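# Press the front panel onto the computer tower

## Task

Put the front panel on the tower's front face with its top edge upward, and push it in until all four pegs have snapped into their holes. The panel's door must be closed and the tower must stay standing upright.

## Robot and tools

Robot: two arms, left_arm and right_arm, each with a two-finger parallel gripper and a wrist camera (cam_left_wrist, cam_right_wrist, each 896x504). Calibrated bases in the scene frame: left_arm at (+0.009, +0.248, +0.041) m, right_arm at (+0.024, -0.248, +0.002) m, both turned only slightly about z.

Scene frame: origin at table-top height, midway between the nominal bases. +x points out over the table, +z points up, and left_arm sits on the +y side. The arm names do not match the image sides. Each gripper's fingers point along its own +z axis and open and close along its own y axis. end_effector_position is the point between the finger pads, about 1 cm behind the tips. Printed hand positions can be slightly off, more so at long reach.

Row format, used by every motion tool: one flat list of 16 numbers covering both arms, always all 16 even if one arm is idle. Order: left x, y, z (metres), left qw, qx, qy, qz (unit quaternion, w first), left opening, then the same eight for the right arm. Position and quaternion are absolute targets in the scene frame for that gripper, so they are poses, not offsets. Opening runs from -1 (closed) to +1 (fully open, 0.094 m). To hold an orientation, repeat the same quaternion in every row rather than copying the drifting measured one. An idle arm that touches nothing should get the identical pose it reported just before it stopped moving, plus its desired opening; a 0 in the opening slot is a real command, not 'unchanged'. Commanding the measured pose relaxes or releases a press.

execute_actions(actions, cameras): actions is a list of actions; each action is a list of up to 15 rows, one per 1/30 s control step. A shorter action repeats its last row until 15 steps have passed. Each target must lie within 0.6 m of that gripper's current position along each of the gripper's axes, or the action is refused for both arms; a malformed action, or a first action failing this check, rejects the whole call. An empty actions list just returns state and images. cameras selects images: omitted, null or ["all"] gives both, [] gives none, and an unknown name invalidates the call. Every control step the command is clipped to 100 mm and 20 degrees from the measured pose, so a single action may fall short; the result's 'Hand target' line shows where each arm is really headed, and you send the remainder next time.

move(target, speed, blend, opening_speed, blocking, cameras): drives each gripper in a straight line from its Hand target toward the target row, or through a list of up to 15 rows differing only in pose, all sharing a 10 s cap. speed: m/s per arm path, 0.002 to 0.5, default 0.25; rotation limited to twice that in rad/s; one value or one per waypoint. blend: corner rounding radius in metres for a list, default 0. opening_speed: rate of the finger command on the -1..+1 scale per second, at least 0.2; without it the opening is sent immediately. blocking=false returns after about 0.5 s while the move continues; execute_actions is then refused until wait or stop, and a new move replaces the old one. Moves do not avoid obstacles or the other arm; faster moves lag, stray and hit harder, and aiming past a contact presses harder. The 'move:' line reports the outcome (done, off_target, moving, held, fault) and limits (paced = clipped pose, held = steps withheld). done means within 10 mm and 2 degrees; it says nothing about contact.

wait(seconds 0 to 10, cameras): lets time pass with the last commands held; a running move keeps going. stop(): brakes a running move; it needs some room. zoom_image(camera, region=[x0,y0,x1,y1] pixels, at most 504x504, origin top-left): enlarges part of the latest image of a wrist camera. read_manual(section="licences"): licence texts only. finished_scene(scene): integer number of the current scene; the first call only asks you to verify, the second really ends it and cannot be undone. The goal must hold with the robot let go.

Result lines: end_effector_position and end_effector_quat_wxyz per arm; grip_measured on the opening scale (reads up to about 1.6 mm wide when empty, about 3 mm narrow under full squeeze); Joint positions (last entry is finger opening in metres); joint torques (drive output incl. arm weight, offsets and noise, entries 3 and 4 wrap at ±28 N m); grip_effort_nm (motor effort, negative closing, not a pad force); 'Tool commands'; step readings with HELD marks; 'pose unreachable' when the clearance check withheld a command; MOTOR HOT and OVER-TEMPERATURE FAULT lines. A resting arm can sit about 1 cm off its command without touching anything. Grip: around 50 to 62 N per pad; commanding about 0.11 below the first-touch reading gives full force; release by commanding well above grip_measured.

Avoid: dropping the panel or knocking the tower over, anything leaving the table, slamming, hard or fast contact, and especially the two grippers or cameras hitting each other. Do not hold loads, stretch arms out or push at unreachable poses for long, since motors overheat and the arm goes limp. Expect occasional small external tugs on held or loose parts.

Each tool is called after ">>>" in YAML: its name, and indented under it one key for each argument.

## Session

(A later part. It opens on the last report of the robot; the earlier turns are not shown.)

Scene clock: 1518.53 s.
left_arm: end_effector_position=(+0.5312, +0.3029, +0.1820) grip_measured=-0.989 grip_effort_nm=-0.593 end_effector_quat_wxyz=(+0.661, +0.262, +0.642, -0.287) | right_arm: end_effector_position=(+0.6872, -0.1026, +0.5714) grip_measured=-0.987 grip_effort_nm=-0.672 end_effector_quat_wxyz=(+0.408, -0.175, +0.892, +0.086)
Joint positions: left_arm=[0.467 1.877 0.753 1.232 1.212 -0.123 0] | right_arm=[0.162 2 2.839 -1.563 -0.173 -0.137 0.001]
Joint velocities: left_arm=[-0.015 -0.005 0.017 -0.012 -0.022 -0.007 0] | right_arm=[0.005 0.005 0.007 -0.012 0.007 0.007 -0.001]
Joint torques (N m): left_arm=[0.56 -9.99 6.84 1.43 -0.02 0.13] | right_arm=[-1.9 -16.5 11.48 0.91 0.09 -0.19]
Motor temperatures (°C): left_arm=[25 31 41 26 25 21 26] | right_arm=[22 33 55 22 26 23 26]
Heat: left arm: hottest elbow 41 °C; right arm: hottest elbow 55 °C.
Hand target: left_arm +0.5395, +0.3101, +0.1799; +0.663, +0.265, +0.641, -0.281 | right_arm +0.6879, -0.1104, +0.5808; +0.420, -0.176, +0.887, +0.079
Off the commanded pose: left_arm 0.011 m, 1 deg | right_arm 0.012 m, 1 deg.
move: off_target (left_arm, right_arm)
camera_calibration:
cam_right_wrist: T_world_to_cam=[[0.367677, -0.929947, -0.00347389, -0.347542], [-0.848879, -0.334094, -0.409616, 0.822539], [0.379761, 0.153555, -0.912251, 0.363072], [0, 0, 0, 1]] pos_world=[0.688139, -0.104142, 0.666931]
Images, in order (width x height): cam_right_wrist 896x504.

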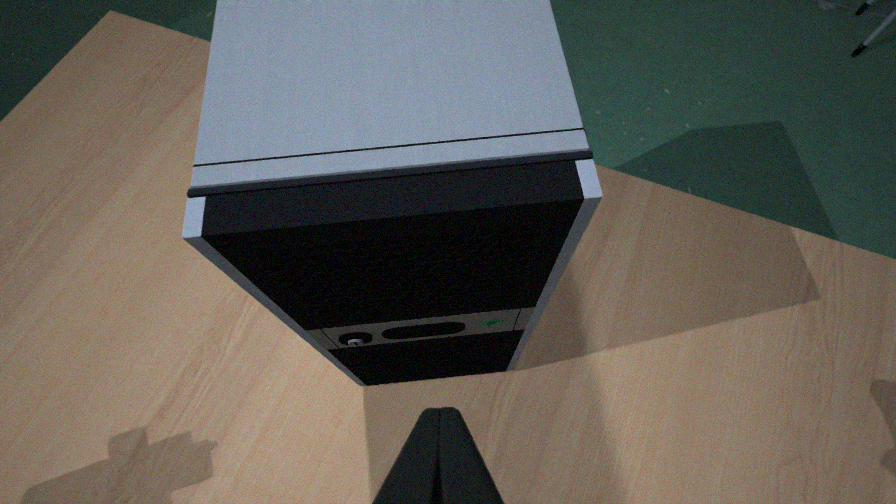

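>>> move:
  target:
    - [0.54,0.31,0.18,0.663,0.265,0.641,-0.281,-1,0.60,-0.34,0.45,0.56,-0.177,0.799,0.124,-1]
    - [0.54,0.31,0.18,0.663,0.265,0.641,-0.281,-1,0.73,-0.34,0.30,0.663,-0.265,0.641,0.281,-1]
  cameras: ["cam_right_wrist"]

>>> move:
  target: [0.64,0.20,0.30,0.663,0.265,0.641,-0.281,-1,0.73,-0.34,0.30,0.663,-0.265,0.641,0.281,-1]
  cameras: ["cam_left_wrist"]

Scene clock: 1538.13 s.
left_arm: end_effector_position=(+0.5312, +0.3029, +0.1820) grip_measured=-0.989 grip_effort_nm=-0.608 end_effector_quat_wxyz=(+0.661, +0.262, +0.642, -0.287) | right_arm: end_effector_position=(+0.7210, -0.3395, +0.2775) grip_measured=-0.987 grip_effort_nm=-0.667 end_effector_quat_wxyz=(+0.654, -0.244, +0.653, +0.293)
Joint positions: left_arm=[0.467 1.877 0.753 1.232 1.212 -0.123 0] | right_arm=[-0.364 1.911 1.365 0.608 -1.13 0.12 0.001]
Joint velocities: left_arm=[-0.005 0.005 0.002 0.002 -0.081 0.022 -0.001] | right_arm=[0.005 -0.005 0.007 0.007 0.022 0.007 0]
Joint torques (N m): left_arm=[0.56 -10.4 6.72 1.37 -0.01 0.13] | right_arm=[-0.56 -17.96 13.34 1.62 0.21 0.04]
Motor temperatures (°C): left_arm=[25 31 41 26 25 21 26] | right_arm=[22 35 52 22 25 23 26]
Heat: left arm: hottest elbow 41 °C; right arm: hottest elbow 52 °C.
Hand target: left_arm +0.5395, +0.3101, +0.1799; +0.663, +0.265, +0.641, -0.281 | right_arm +0.7308, -0.3372, +0.3005; +0.667, -0.256, +0.639, +0.285
Off the commanded pose: left_arm 0.011 m, 1 deg | right_arm 0.024 m, 3 deg.
move: off_target (left_arm, right_arm)
camera_calibration:
cam_right_wrist: T_world_to_cam=[[0.6896, -0.720851, -0.0694643, -0.724086], [-0.333445, -0.230907, -0.914055, 0.455111], [0.642858, 0.653495, -0.399598, -0.0436843], [0, 0, 0, 1]] pos_world=[0.679167, -0.388322, 0.348242]
Images, in order (width x height): cam_right_wrist 896x504.

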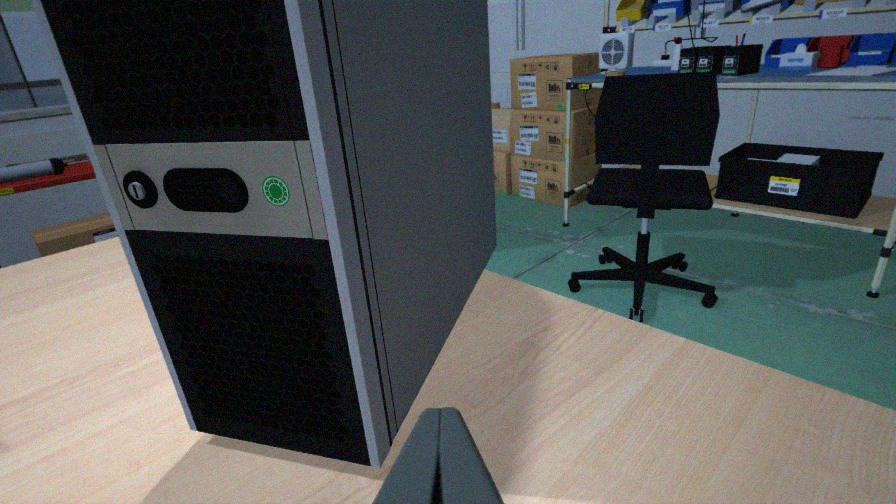

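Scene clock: 1539.77 s.
left_arm: end_effector_position=(+0.6318, +0.2011, +0.2756) grip_measured=-0.989 grip_effort_nm=-0.618 end_effector_quat_wxyz=(+0.648, +0.255, +0.656, -0.292) | right_arm: end_effector_position=(+0.7202, -0.3387, +0.2748) grip_measured=-0.987 grip_effort_nm=-0.672 end_effector_quat_wxyz=(+0.650, -0.247, +0.656, +0.295)
Joint positions: left_arm=[0.2 1.744 0.994 0.767 0.944 -0.067 0] | right_arm=[-0.364 1.911 1.365 0.59 -1.138 0.107 0.001]
Joint velocities: left_arm=[-0.024 0.005 -0.012 0.002 0.022 0.051 0] | right_arm=[-0.005 -0.005 -0.017 0.002 -0.022 0.007 -0.001]
Joint torques (N m): left_arm=[-0.03 -13.27 10.39 1.55 -0.12 0.16] | right_arm=[-1.32 -17.9 13.56 0.87 -0.1 -0.2]
Motor temperatures (°C): left_arm=[25 31 41 26 25 21 26] | right_arm=[22 35 52 22 25 23 26]
Heat: left arm: hottest elbow 41 °C; right arm: hottest elbow 52 °C.
Hand target: left_arm +0.6419, +0.2024, +0.2969; +0.662, +0.266, +0.642, -0.280 | right_arm +0.7286, -0.3397, +0.3000; +0.663, -0.265, +0.641, +0.281
Off the commanded pose: left_arm 0.026 m, 3 deg | right_arm 0.027 m, 3 deg.
move: off_target (left_arm, right_arm)
camera_calibration:
cam_left_wrist: T_world_to_cam=[[-0.711116, -0.701872, 0.0410938, 0.580187], [-0.317392, 0.26832, -0.909542, 0.436876], [0.627356, -0.659833, -0.413575, -0.0620606], [0, 0, 0, 1]] pos_world=[0.590176, 0.249046, 0.347848]
Images, in order (width x height): cam_left_wrist 896x504.

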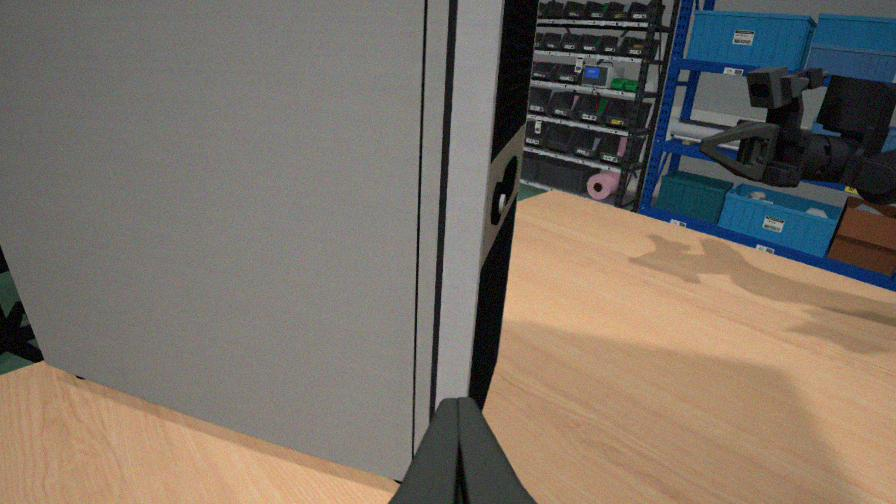

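>>> zoom_image:
  camera: "cam_left_wrist"
  region: [390, 0, 520, 240]

>>> zoom_image:
  camera: "cam_left_wrist"
  region: [380, 250, 520, 500]

>>> move:
  target: [0.64,0.20,0.30,0.663,0.265,0.641,-0.281,-1,0.72,-0.35,0.43,0.663,-0.265,0.641,0.281,-1]
  cameras: ["cam_right_wrist"]

>>> zoom_image:
  camera: "cam_right_wrist"
  region: [200, 20, 400, 480]

Scaled by 2.100 from the camera's 896x504 image, which has a finer 1280x720 frame.

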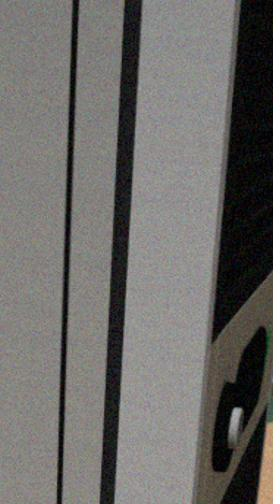

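Scaled by 2.016 from the camera's 896x504 image, which has a finer 1280x720 frame.

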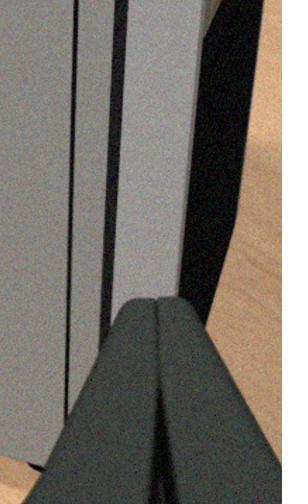

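Scene clock: 1547.20 s.
left_arm: end_effector_position=(+0.6323, +0.2016, +0.2756) grip_measured=-0.989 grip_effort_nm=-0.603 end_effector_quat_wxyz=(+0.649, +0.254, +0.656, -0.290) | right_arm: end_effector_position=(+0.7146, -0.3395, +0.4106) grip_measured=-0.987 grip_effort_nm=-0.672 end_effector_quat_wxyz=(+0.652, -0.255, +0.650, +0.296)
Joint positions: left_arm=[0.2 1.744 0.994 0.767 0.94 -0.066 0] | right_arm=[-0.37 1.773 1.541 0.296 -1.158 0.11 0.001]
Joint velocities: left_arm=[-0.005 -0.005 0.002 0.002 -0.081 -0.037 0] | right_arm=[0.005 0.005 -0.007 -0.022 -0.022 0.066 0]
Joint torques (N m): left_arm=[-0.5 -14.33 9.98 1.73 -0.12 0.07] | right_arm=[-1.55 -17.03 14.69 0.81 -0.09 -0.13]
Motor temperatures (°C): left_arm=[25 30 41 26 25 21 26] | right_arm=[22 36 53 22 25 23 26]
Heat: left arm: hottest elbow 41 °C; right arm: hottest elbow 53 °C.
Hand target: left_arm +0.6394, +0.2001, +0.2999; +0.663, +0.265, +0.641, -0.281 | right_arm +0.7193, -0.3499, +0.4294; +0.664, -0.264, +0.641, +0.281
Off the commanded pose: left_arm 0.026 m, 3 deg | right_arm 0.023 m, 3 deg.
move: off_target (left_arm, right_arm); limits=paced
camera_calibration:
cam_right_wrist: T_world_to_cam=[[0.705091, -0.706761, -0.0577635, -0.721497], [-0.321644, -0.246158, -0.914304, 0.56115], [0.631975, 0.663247, -0.400888, 0.0252312], [0, 0, 0, 1]] pos_world=[0.673265, -0.388529, 0.4815]
Images, in order (width x height): cam_right_wrist 896x504.

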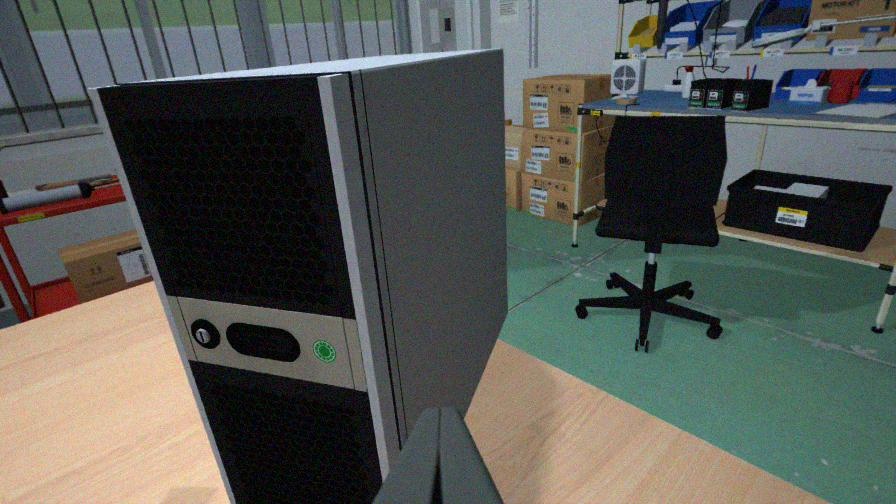

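Scaled by 1.096 from the camera's 896x504 image, which has a finer 1280x720 frame.

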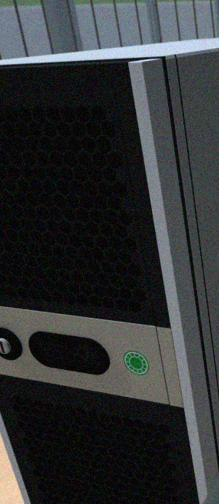

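>>> zoom_image:
  camera: "cam_right_wrist"
  region: [300, 40, 440, 260]

>>> zoom_image:
  camera: "cam_right_wrist"
  region: [320, 260, 460, 480]

Scaled by 2.291 from the camera's 896x504 image, which has a finer 1280x720 frame.

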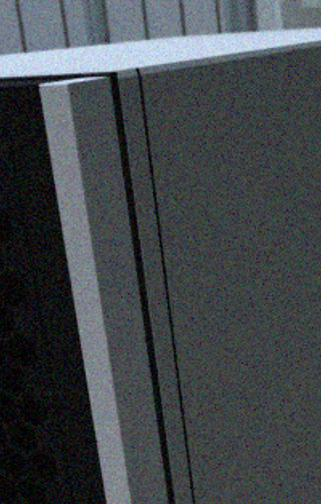

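Scaled by 2.291 from the camera's 896x504 image, which has a finer 1280x720 frame.

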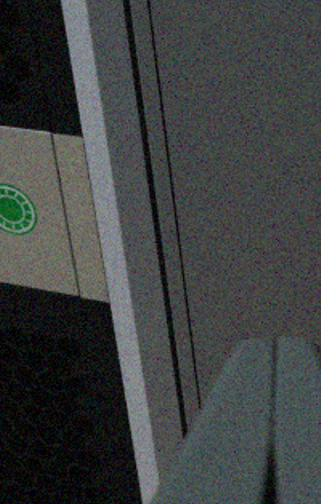

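>>> move:
  target:
    - [0.58,0.26,0.30,0.663,0.265,0.641,-0.281,-1,0.64,-0.30,0.44,0.6868,-0.1681,0.6868,0.1681,-1]
    - [0.58,0.26,0.30,0.663,0.265,0.641,-0.281,-1,0.72,-0.175,0.44,0.6868,-0.1681,0.6868,0.1681,-1]
    - [0.58,0.26,0.30,0.663,0.265,0.641,-0.281,-1,0.785,-0.140,0.44,0.6868,-0.1681,0.6868,0.1681,-1]
  blend: 0.02
  cameras: ["cam_right_wrist"]

>>> move:
  target: [0.58,0.26,0.30,0.663,0.265,0.641,-0.281,-1,0.855,-0.105,0.44,0.6868,-0.1681,0.6868,0.1681,-1]
  speed: 0.08
  cameras: ["cam_right_wrist"]

Scene clock: 1582.30 s.
left_arm: end_effector_position=(+0.5826, +0.2579, +0.2900) grip_measured=-0.989 grip_effort_nm=-0.598 end_effector_quat_wxyz=(+0.657, +0.262, +0.647, -0.285) | right_arm: end_effector_position=(+0.7751, -0.1474, +0.4119) grip_measured=-0.987 grip_effort_nm=-0.676 end_effector_quat_wxyz=(+0.670, -0.161, +0.704, +0.171)
Joint positions: left_arm=[0.335 1.65 0.895 0.808 1.078 -0.072 0] | right_arm=[0.027 1.733 1.543 0.142 -0.438 0.005 0.001]
Joint velocities: left_arm=[0.005 0.005 -0.002 -0.007 -0.037 0.022 -0.001] | right_arm=[-0.005 -0.015 -0.012 -0.022 -0.11 0.051 0.001]
Joint torques (N m): left_arm=[0.09 -13.04 7.15 2.37 0.04 -0.08] | right_arm=[-0.56 -16.91 15.75 1.2 0.14 -0.18]
Motor temperatures (°C): left_arm=[25 30 42 26 25 21 26] | right_arm=[22 34 55 22 25 23 26]
Heat: left arm: hottest elbow 42 °C; right arm: hottest elbow 55 °C.
Hand target: left_arm +0.5798, +0.2591, +0.3006; +0.664, +0.264, +0.641, -0.282 | right_arm +0.7816, -0.1417, +0.4379; +0.685, -0.170, +0.688, +0.166
Off the commanded pose: left_arm 0.010 m, 1 deg | right_arm 0.031 m, 3 deg.
move: off_target (right_arm)
camera_calibration:
cam_right_wrist: T_world_to_cam=[[0.441651, -0.896684, -0.0300345, -0.463512], [-0.42708, -0.180677, -0.885979, 0.708758], [0.789017, 0.40412, -0.462752, -0.274369], [0, 0, 0, 1]] pos_world=[0.723888, -0.176689, 0.487059]
Images, in order (width x height): cam_right_wrist 896x504.

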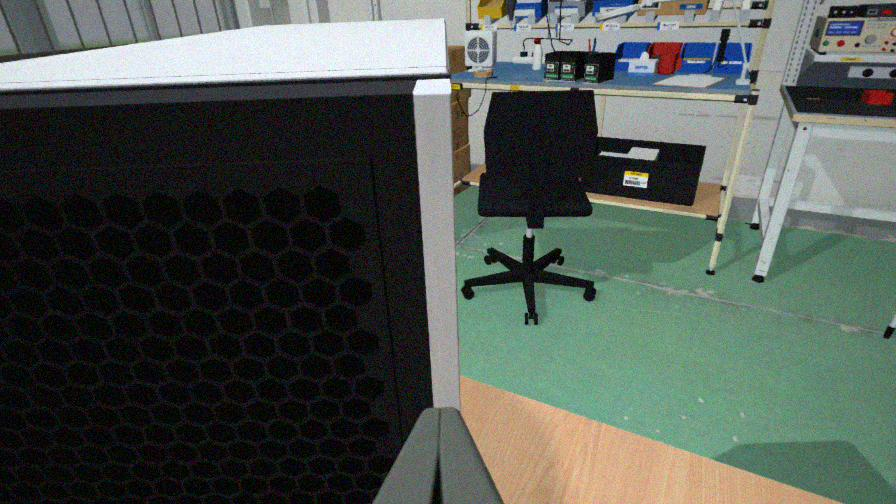

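Scene clock: 1583.90 s.
left_arm: end_effector_position=(+0.5824, +0.2577, +0.2900) grip_measured=-0.989 grip_effort_nm=-0.618 end_effector_quat_wxyz=(+0.657, +0.262, +0.647, -0.285) | right_arm: end_effector_position=(+0.8264, -0.1285, +0.4138) grip_measured=-0.987 grip_effort_nm=-0.672 end_effector_quat_wxyz=(+0.662, -0.158, +0.712, +0.170)
Joint positions: left_arm=[0.335 1.65 0.895 0.808 1.08 -0.072 0] | right_arm=[0.054 1.868 1.752 0.045 -0.403 0.005 0.001]
Joint velocities: left_arm=[-0.005 -0.015 -0.007 -0.017 -0.066 -0.11 0.001] | right_arm=[-0.005 0.015 0.002 -0.007 0.007 -0.037 -0.001]
Joint torques (N m): left_arm=[0.38 -12.75 7.16 2.24 0.06 -0.04] | right_arm=[0.62 -14.97 20.9 2.21 0.75 -0.11]
Motor temperatures (°C): left_arm=[25 30 42 26 25 21 26] | right_arm=[22 34 55 22 25 23 26]
Heat: left arm: hottest elbow 42 °C; right arm: hottest elbow 55 °C.
Hand target: left_arm +0.5802, +0.2600, +0.2999; +0.663, +0.265, +0.641, -0.281 | right_arm +0.8470, -0.1058, +0.4387; +0.687, -0.168, +0.686, +0.169
Off the commanded pose: left_arm 0.010 m, 1 deg | right_arm 0.045 m, 4 deg.
move: off_target (right_arm)
camera_calibration:
cam_right_wrist: T_world_to_cam=[[0.434415, -0.899943, -0.0372283, -0.460591], [-0.448746, -0.180409, -0.87526, 0.749229], [0.780968, 0.396932, -0.482218, -0.307816], [0, 0, 0, 1]] pos_world=[0.776695, -0.157156, 0.490188]
Images, in order (width x height): cam_right_wrist 896x504.

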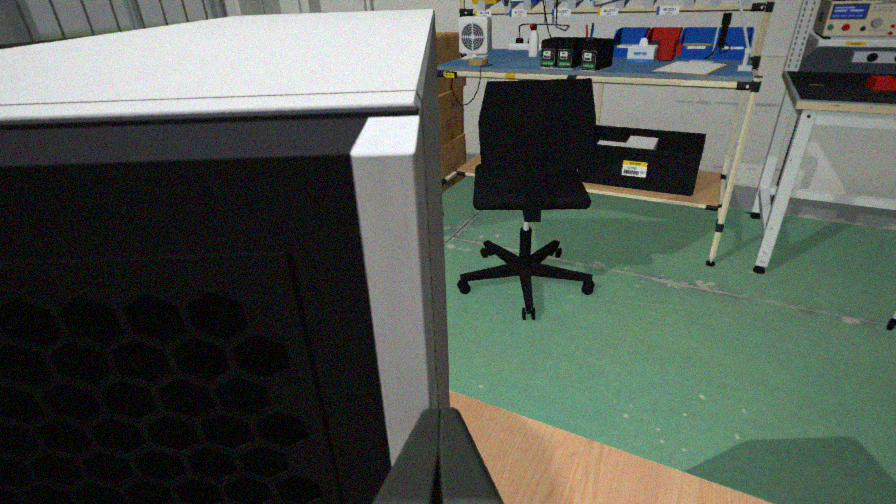

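>>> zoom_image:
  camera: "cam_right_wrist"
  region: [340, 80, 460, 200]

>>> move:
  target: [0.58,0.26,0.30,0.663,0.265,0.641,-0.281,-1,0.875,-0.095,0.44,0.6868,-0.1681,0.6868,0.1681,-1]
  speed: 0.05
  cameras: ["cam_right_wrist"]

>>> zoom_image:
  camera: "cam_right_wrist"
  region: [340, 80, 460, 200]

Scaled by 4.200 from the camera's 896x504 image, which has a finer 1280x720 frame.

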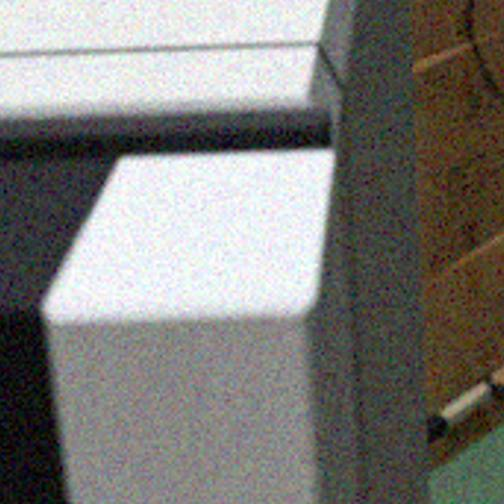

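Scene clock: 1590.77 s.
left_arm: end_effector_position=(+0.5824, +0.2577, +0.2900) grip_measured=-0.989 grip_effort_nm=-0.603 end_effector_quat_wxyz=(+0.657, +0.262, +0.647, -0.285) | right_arm: end_effector_position=(+0.8574, -0.1514, +0.4138) grip_measured=-0.987 grip_effort_nm=-0.667 end_effector_quat_wxyz=(+0.670, -0.139, +0.713, +0.149)
Joint positions: left_arm=[0.335 1.65 0.895 0.808 1.08 -0.072 0] | right_arm=[0.031 1.941 1.856 0.025 -0.368 0.005 0.001]
Joint velocities: left_arm=[-0.015 -0.005 0.002 0.012 0.007 0.051 -0.001] | right_arm=[-0.005 0.005 -0.002 0.012 -0.095 0.051 -0.001]
Joint torques (N m): left_arm=[0.67 -13.1 7.23 2.17 0.06 -0.05] | right_arm=[3.02 -17.61 19.28 1.89 -0.24 -0.11]
Motor temperatures (°C): left_arm=[25 30 42 26 25 21 26] | right_arm=[22 34 58 22 25 23 26]
Heat: left arm: hottest elbow 42 °C; right arm: hottest elbow 58 °C.
Hand target: left_arm +0.5802, +0.2600, +0.2999; +0.663, +0.265, +0.641, -0.281 | right_arm +0.8649, -0.0966, +0.4380; +0.687, -0.167, +0.687, +0.169
Off the commanded pose: left_arm 0.010 m, 1 deg | right_arm 0.065 m, 5 deg.
move: off_target (right_arm)
camera_calibration:
cam_right_wrist: T_world_to_cam=[[0.382307, -0.923501, -0.031431, -0.456036], [-0.449294, -0.156058, -0.879648, 0.764964], [0.80745, 0.350417, -0.474585, -0.355829], [0, 0, 0, 1]] pos_world=[0.805354, -0.177081, 0.489694]
Images, in order (width x height): cam_right_wrist 896x504.

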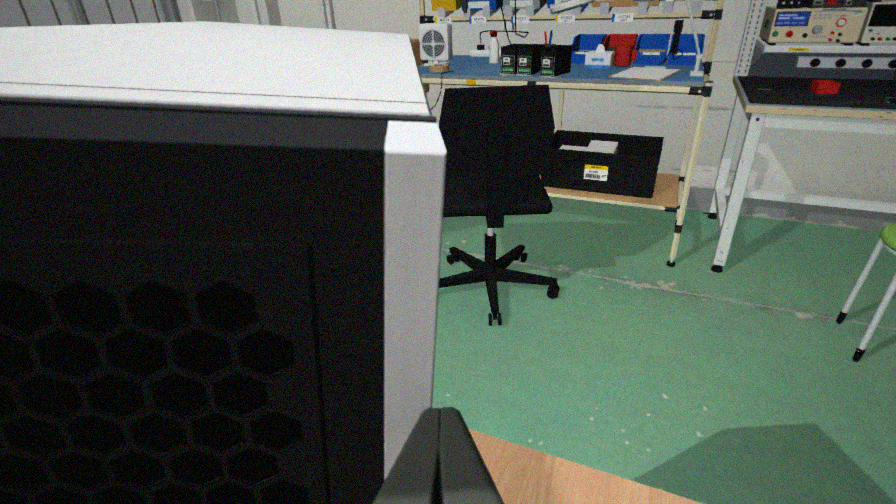

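Scaled by 4.200 from the camera's 896x504 image, which has a finer 1280x720 frame.

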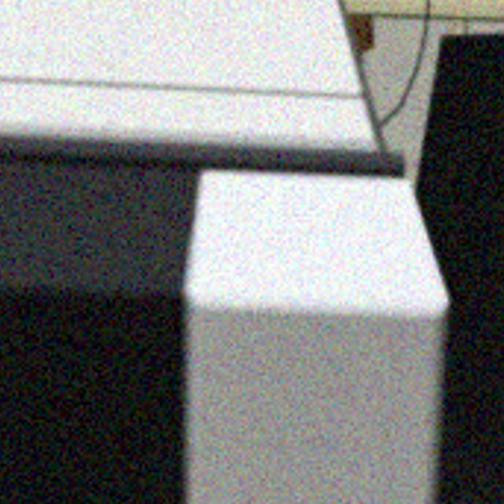

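>>> move:
  target:
    - [0.58,0.26,0.30,0.663,0.265,0.641,-0.281,-1,0.78,-0.17,0.46,0.6868,-0.1681,0.6868,0.1681,-1]
    - [0.58,0.26,0.30,0.663,0.265,0.641,-0.281,-1,0.73,-0.15,0.60,0.425,-0.12,0.892,0.057,-1]

>>> zoom_image:
  camera: "cam_right_wrist"
  region: [160, 100, 360, 270]

>>> zoom_image:
  camera: "cam_right_wrist"
  region: [460, 100, 660, 270]

>>> zoom_image:
  camera: "cam_left_wrist"
  region: [340, 0, 520, 300]

Scene clock: 1609.43 s.
left_arm: end_effector_position=(+0.5824, +0.2577, +0.2900) grip_measured=-0.989 grip_effort_nm=-0.608 end_effector_quat_wxyz=(+0.657, +0.262, +0.647, -0.285) | right_arm: end_effector_position=(+0.7322, -0.1574, +0.5871) grip_measured=-0.987 grip_effort_nm=-0.667 end_effector_quat_wxyz=(+0.472, -0.111, +0.873, +0.056)
Joint positions: left_arm=[0.335 1.65 0.895 0.808 1.08 -0.072 0] | right_arm=[0.088 2.039 2.874 -1.42 -0.122 -0.089 0.001]
Joint velocities: left_arm=[0.005 0.005 0.002 -0.002 -0.037 0.037 -0.001] | right_arm=[0.005 0.005 0.012 -0.002 -0.007 0.051 0]
Joint torques (N m): left_arm=[0.44 -12.81 7.15 2.21 0.04 -0.05] | right_arm=[-0.56 -18.02 11.6 1.1 0.09 -0.08]
Motor temperatures (°C): left_arm=[25 30 42 26 25 21 26] | right_arm=[22 34 59 22 25 23 26]
Heat: left arm: hottest elbow 42 °C; right arm: hottest elbow 59 °C.
Hand target: left_arm +0.5801, +0.2599, +0.2999; +0.663, +0.265, +0.641, -0.281 | right_arm +0.7280, -0.1511, +0.6000; +0.485, -0.117, +0.865, +0.056
Off the commanded pose: left_arm 0.010 m, 1 deg | right_arm 0.015 m, 6 deg.
elbow stopped short (right arm): the move would have taken joint 3 (elbow) straighter than the controller allows.
move: off_target (right_arm)
camera_calibration:
cam_left_wrist: T_world_to_cam=[[-0.712754, -0.701284, 0.0135036, 0.592983], [-0.289709, 0.276805, -0.916214, 0.402753], [0.638788, -0.656947, -0.400462, 0.00108771], [0, 0, 0, 1]] pos_world=[0.538637, 0.30508, 0.361436]
cam_right_wrist: T_world_to_cam=[[0.230046, -0.973118, 0.0109462, -0.329425], [-0.827166, -0.201444, -0.524611, 0.921326], [0.512714, 0.11163, -0.851272, 0.228983], [0, 0, 0, 1]] pos_world=[0.72047, -0.160536, 0.681871]

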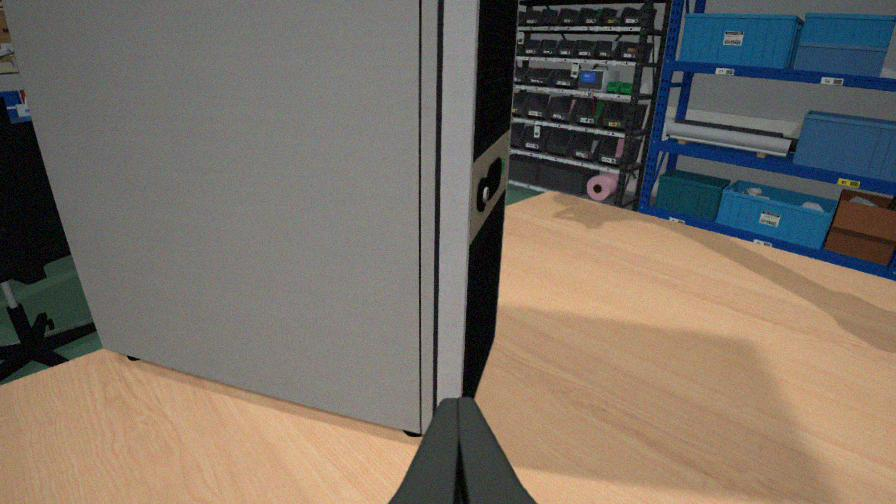

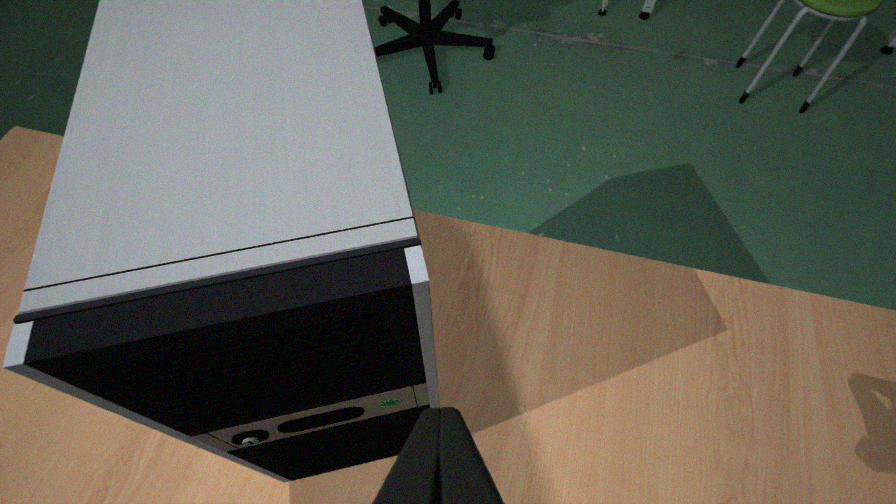

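Scaled by 2.520 from the camera's 896x504 image, which has a finer 1280x720 frame.

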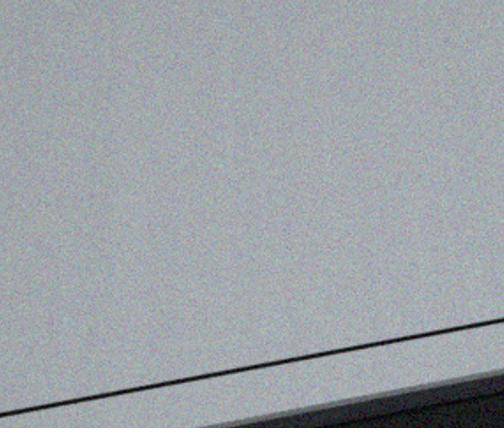

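Scaled by 2.520 from the camera's 896x504 image, which has a finer 1280x720 frame.

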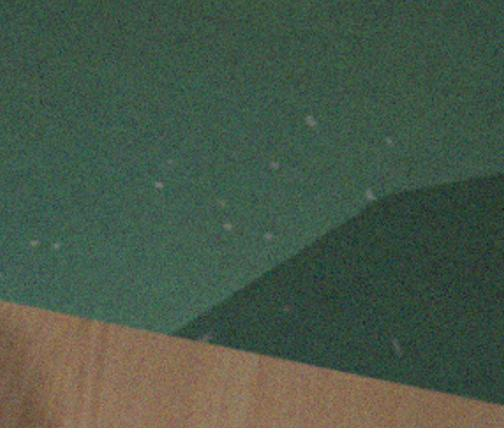

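Scaled by 1.680 from the camera's 896x504 image, which has a finer 1280x720 frame.

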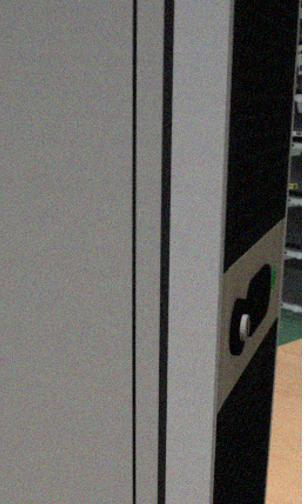

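>>> zoom_image:
  camera: "cam_right_wrist"
  region: [0, 270, 130, 400]

>>> zoom_image:
  camera: "cam_right_wrist"
  region: [340, 200, 470, 330]

>>> zoom_image:
  camera: "cam_left_wrist"
  region: [390, 300, 500, 450]

>>> move:
  target:
    - [0.58,0.26,0.30,0.663,0.265,0.641,-0.281,-1,0.62,-0.30,0.47,0.6,-0.22,0.73,0.2,-1]
    - [0.58,0.26,0.30,0.663,0.265,0.641,-0.281,-1,0.72,-0.35,0.37,0.663,-0.265,0.641,0.281,-1]
  cameras: ["cam_right_wrist"]

>>> zoom_image:
  camera: "cam_right_wrist"
  region: [300, 40, 440, 260]

>>> zoom_image:
  camera: "cam_right_wrist"
  region: [320, 260, 460, 480]

Scaled by 3.877 from the camera's 896x504 image, which has a finer 1280x720 frame.

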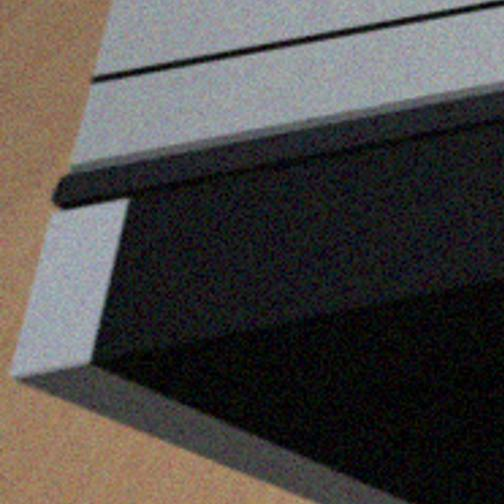

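Scaled by 3.877 from the camera's 896x504 image, which has a finer 1280x720 frame.

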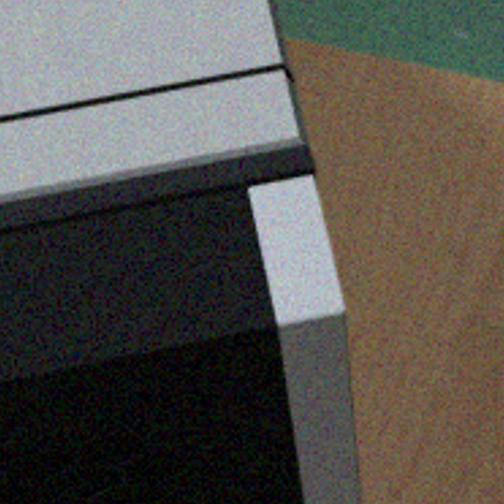

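Scaled by 3.360 from the camera's 896x504 image, which has a finer 1280x720 frame.

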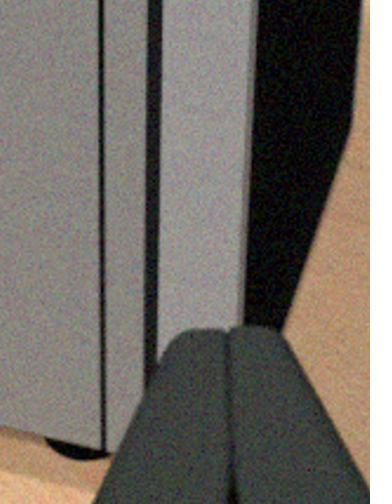

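Scene clock: 1634.53 s.
left_arm: end_effector_position=(+0.5824, +0.2577, +0.2900) grip_measured=-0.989 grip_effort_nm=-0.598 end_effector_quat_wxyz=(+0.657, +0.262, +0.647, -0.285) | right_arm: end_effector_position=(+0.7174, -0.3420, +0.3432) grip_measured=-0.987 grip_effort_nm=-0.672 end_effector_quat_wxyz=(+0.651, -0.249, +0.652, +0.298)
Joint positions: left_arm=[0.335 1.65 0.895 0.808 1.08 -0.072 0] | right_arm=[-0.371 1.834 1.441 0.459 -1.154 0.124 0.001]
Joint velocities: left_arm=[-0.015 -0.005 -0.002 0.007 0.007 -0.007 0] | right_arm=[-0.015 -0.015 -0.017 -0.022 0.066 -0.022 -0.001]
Joint torques (N m): left_arm=[0.5 -12.86 7.15 2.24 0.05 -0.05] | right_arm=[-1.85 -18.2 13.38 1.65 0.23 0.06]
Motor temperatures (°C): left_arm=[25 30 41 26 25 21 26] | right_arm=[22 34 55 22 24 23 26]
Heat: left arm: hottest elbow 41 °C; right arm: hottest elbow 55 °C.
Hand target: left_arm +0.5802, +0.2600, +0.2999; +0.663, +0.265, +0.641, -0.281 | right_arm +0.7208, -0.3474, +0.3703; +0.667, -0.258, +0.638, +0.285
Off the commanded pose: left_arm 0.010 m, 1 deg | right_arm 0.028 m, 3 deg.
move: off_target (right_arm); limits=paced
camera_calibration:
cam_right_wrist: T_world_to_cam=[[0.701047, -0.70965, -0.0702142, -0.72289], [-0.330356, -0.235929, -0.913894, 0.509337], [0.631979, 0.663879, -0.399834, -0.00211604], [0, 0, 0, 1]] pos_world=[0.67638, -0.391427, 0.413877]
Images, in order (width x height): cam_right_wrist 896x504.

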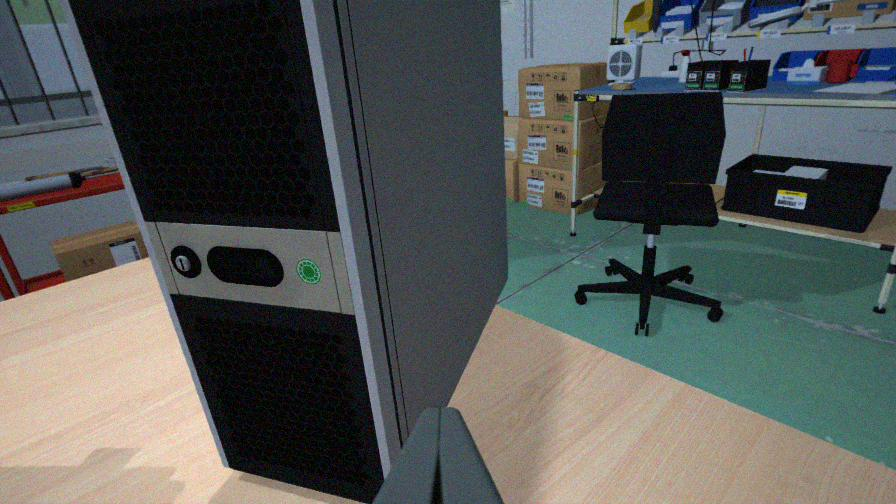

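Scaled by 2.291 from the camera's 896x504 image, which has a finer 1280x720 frame.

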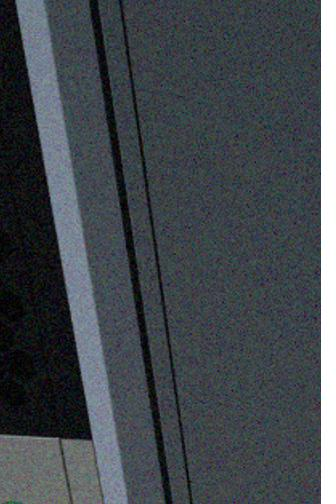

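Scaled by 2.291 from the camera's 896x504 image, which has a finer 1280x720 frame.

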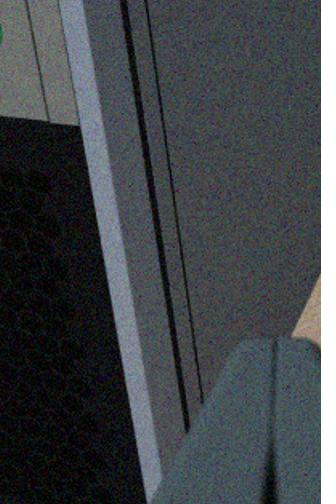

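>>> move:
  target: [0.69,0.17,0.46,0.663,0.265,0.641,-0.281,-1,0.72,-0.35,0.37,0.663,-0.265,0.641,0.281,-1]
  cameras: ["cam_left_wrist"]

>>> zoom_image:
  camera: "cam_left_wrist"
  region: [330, 0, 560, 400]

>>> move:
  target:
    - [0.68,0.18,0.15,0.663,0.265,0.641,-0.281,-1,0.72,-0.35,0.37,0.663,-0.265,0.641,0.281,-1]
  cameras: ["cam_left_wrist"]

>>> zoom_image:
  camera: "cam_left_wrist"
  region: [330, 0, 560, 400]

Scene clock: 1659.40 s.
left_arm: end_effector_position=(+0.6831, +0.1725, +0.4449) grip_measured=-0.989 grip_effort_nm=-0.603 end_effector_quat_wxyz=(+0.655, +0.258, +0.650, -0.287) | right_arm: end_effector_position=(+0.7170, -0.3415, +0.3402) grip_measured=-0.987 grip_effort_nm=-0.672 end_effector_quat_wxyz=(+0.647, -0.250, +0.655, +0.300)
Joint positions: left_arm=[0.134 1.635 1.353 0.317 0.876 -0.062 0] | right_arm=[-0.371 1.834 1.441 0.438 -1.158 0.111 0.001]
Joint velocities: left_arm=[-0.024 0.005 0.027 -0.007 0.066 0.022 0] | right_arm=[0.005 -0.005 -0.007 -0.027 0.051 0.022 0]
Joint torques (N m): left_arm=[0.38 -12.1 12.83 1.57 -0.16 0.14] | right_arm=[-2.37 -19.31 13.75 0.76 -0.09 -0.18]
Motor temperatures (°C): left_arm=[25 30 41 26 25 21 26] | right_arm=[22 34 54 22 24 23 26]
Heat: left arm: hottest elbow 41 °C; right arm: hottest elbow 54 °C.
Hand target: left_arm +0.6934, +0.1721, +0.4574; +0.663, +0.266, +0.642, -0.280 | right_arm +0.7187, -0.3496, +0.3697; +0.663, -0.265, +0.641, +0.281
Off the commanded pose: left_arm 0.017 m, 2 deg | right_arm 0.031 m, 4 deg.
move: off_target (left_arm, right_arm)
camera_calibration:
cam_left_wrist: T_world_to_cam=[[-0.710129, -0.703649, 0.0243885, 0.596697], [-0.299663, 0.270714, -0.914831, 0.604628], [0.637118, -0.656956, -0.403099, -0.0549142], [0, 0, 0, 1]] pos_world=[0.639903, 0.220108, 0.516444]
Images, in order (width x height): cam_left_wrist 896x504.

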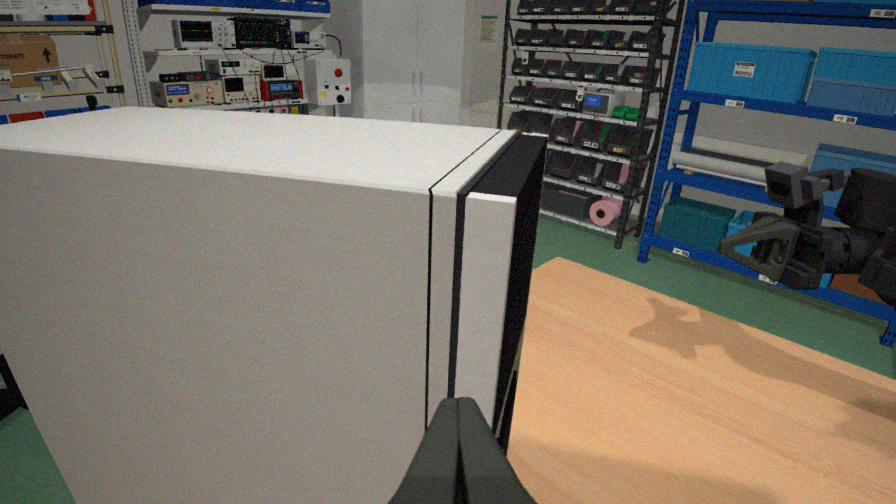

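Scaled by 1.260 from the camera's 896x504 image, which has a finer 1280x720 frame.

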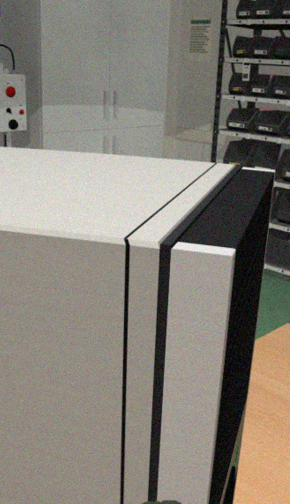

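Scene clock: 1661.43 s.
left_arm: end_effector_position=(+0.6704, +0.1748, +0.1554) grip_measured=-0.989 grip_effort_nm=-0.603 end_effector_quat_wxyz=(+0.660, +0.267, +0.643, -0.282) | right_arm: end_effector_position=(+0.7170, -0.3415, +0.3402) grip_measured=-0.987 grip_effort_nm=-0.667 end_effector_quat_wxyz=(+0.647, -0.250, +0.655, +0.300)
Joint positions: left_arm=[0.142 2.077 1.071 1.055 0.889 -0.047 0] | right_arm=[-0.371 1.834 1.441 0.438 -1.159 0.111 0.001]
Joint velocities: left_arm=[-0.015 -0.005 -0.002 -0.002 -0.007 -0.037 -0.002] | right_arm=[-0.015 -0.005 -0.012 0.017 -0.11 0.037 0]
Joint torques (N m): left_arm=[0.44 -14.21 6.69 2.41 0.06 -0.03] | right_arm=[-2.14 -18.43 13.68 0.81 -0.07 -0.17]
Motor temperatures (°C): left_arm=[25 30 41 26 25 21 26] | right_arm=[22 34 54 22 24 23 26]
Heat: left arm: hottest elbow 41 °C; right arm: hottest elbow 54 °C.
Hand target: left_arm +0.6744, +0.1793, +0.1521; +0.663, +0.265, +0.641, -0.281 | right_arm +0.7187, -0.3496, +0.3698; +0.663, -0.265, +0.641, +0.281
Off the commanded pose: left_arm 0.012 m, 0 deg | right_arm 0.031 m, 4 deg.
move: off_target (left_arm, right_arm)
camera_calibration:
cam_left_wrist: T_world_to_cam=[[-0.713599, -0.700553, -0.00148206, 0.602194], [-0.276279, 0.283367, -0.918354, 0.318066], [0.643775, -0.654927, -0.395758, -0.167941], [0, 0, 0, 1]] pos_world=[0.625717, 0.221751, 0.226526]
Images, in order (width x height): cam_left_wrist 896x504.

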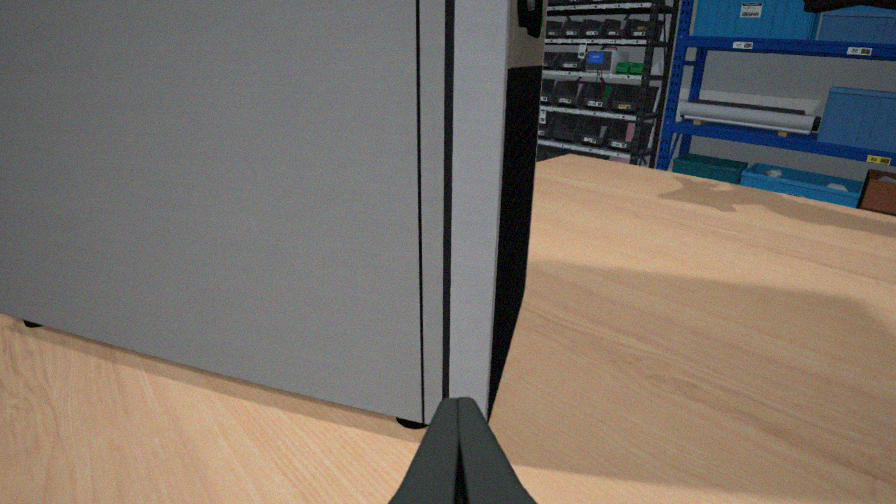

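Scaled by 1.260 from the camera's 896x504 image, which has a finer 1280x720 frame.

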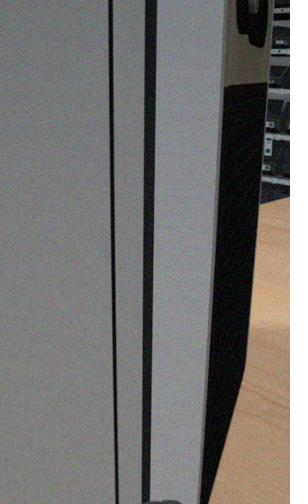

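>>> zoom_image:
  camera: "cam_left_wrist"
  region: [400, 300, 510, 430]

>>> move:
  target: [0.69,0.17,0.46,0.663,0.265,0.641,-0.281,-1,0.72,-0.35,0.37,0.663,-0.265,0.641,0.281,-1]
  cameras: ["cam_left_wrist"]

>>> zoom_image:
  camera: "cam_left_wrist"
  region: [415, 110, 565, 260]

Scaled by 3.877 from the camera's 896x504 image, which has a finer 1280x720 frame.

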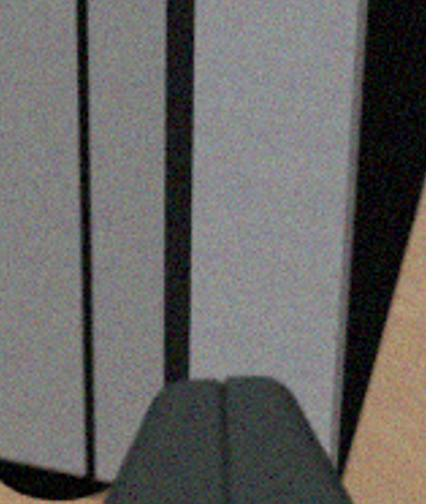

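Scene clock: 1674.60 s.
left_arm: end_effector_position=(+0.6883, +0.1747, +0.4362) grip_measured=-0.989 grip_effort_nm=-0.613 end_effector_quat_wxyz=(+0.653, +0.256, +0.653, -0.287) | right_arm: end_effector_position=(+0.7170, -0.3415, +0.3402) grip_measured=-0.987 grip_effort_nm=-0.672 end_effector_quat_wxyz=(+0.647, -0.250, +0.655, +0.300)
Joint positions: left_arm=[0.137 1.652 1.355 0.321 0.874 -0.06 0] | right_arm=[-0.371 1.834 1.441 0.438 -1.159 0.111 0.001]
Joint velocities: left_arm=[-0.015 0.024 -0.012 -0.007 -0.007 -0.022 0] | right_arm=[-0.005 0.005 0.007 -0.007 -0.007 -0.037 0.001]
Joint torques (N m): left_arm=[-0.56 -13.68 12.71 1.58 -0.09 0.06] | right_arm=[-2.02 -18.78 13.78 0.8 -0.07 -0.14]
Motor temperatures (°C): left_arm=[25 30 40 26 25 21 26] | right_arm=[22 34 54 22 24 23 26]
Heat: left arm: hottest elbow 40 °C; right arm: hottest elbow 54 °C.
Hand target: left_arm +0.6942, +0.1707, +0.4577; +0.663, +0.265, +0.641, -0.281 | right_arm +0.7187, -0.3496, +0.3698; +0.664, -0.265, +0.641, +0.281
Off the commanded pose: left_arm 0.024 m, 2 deg | right_arm 0.031 m, 4 deg.
move: off_target (left_arm, right_arm)
camera_calibration:
cam_left_wrist: T_world_to_cam=[[-0.706651, -0.706953, 0.0293648, 0.598157], [-0.308204, 0.270185, -0.912146, 0.602389], [0.63691, -0.653619, -0.408812, -0.0582016], [0, 0, 0, 1]] pos_world=[0.645416, 0.222071, 0.508108]
Images, in order (width x height): cam_left_wrist 896x504.

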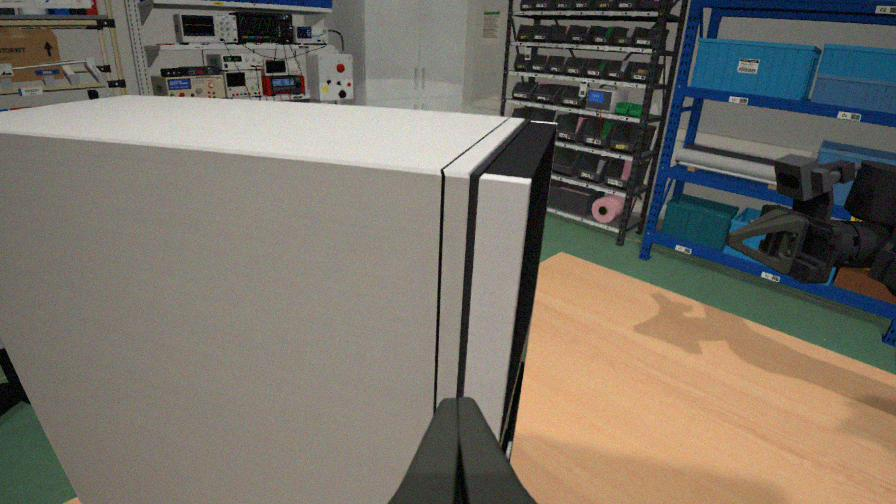

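Scaled by 3.360 from the camera's 896x504 image, which has a finer 1280x720 frame.

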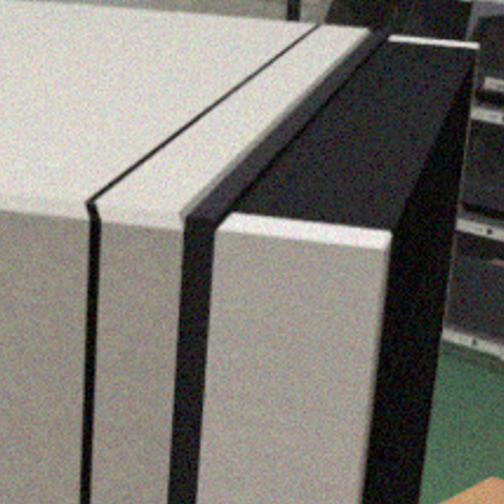

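>>> finished_scene:
  scene: 1

This call ended nothing. Check each condition of the task against the scene as it is now, look again where you are not sure, and mend what is not met. Then call finished_scene again.


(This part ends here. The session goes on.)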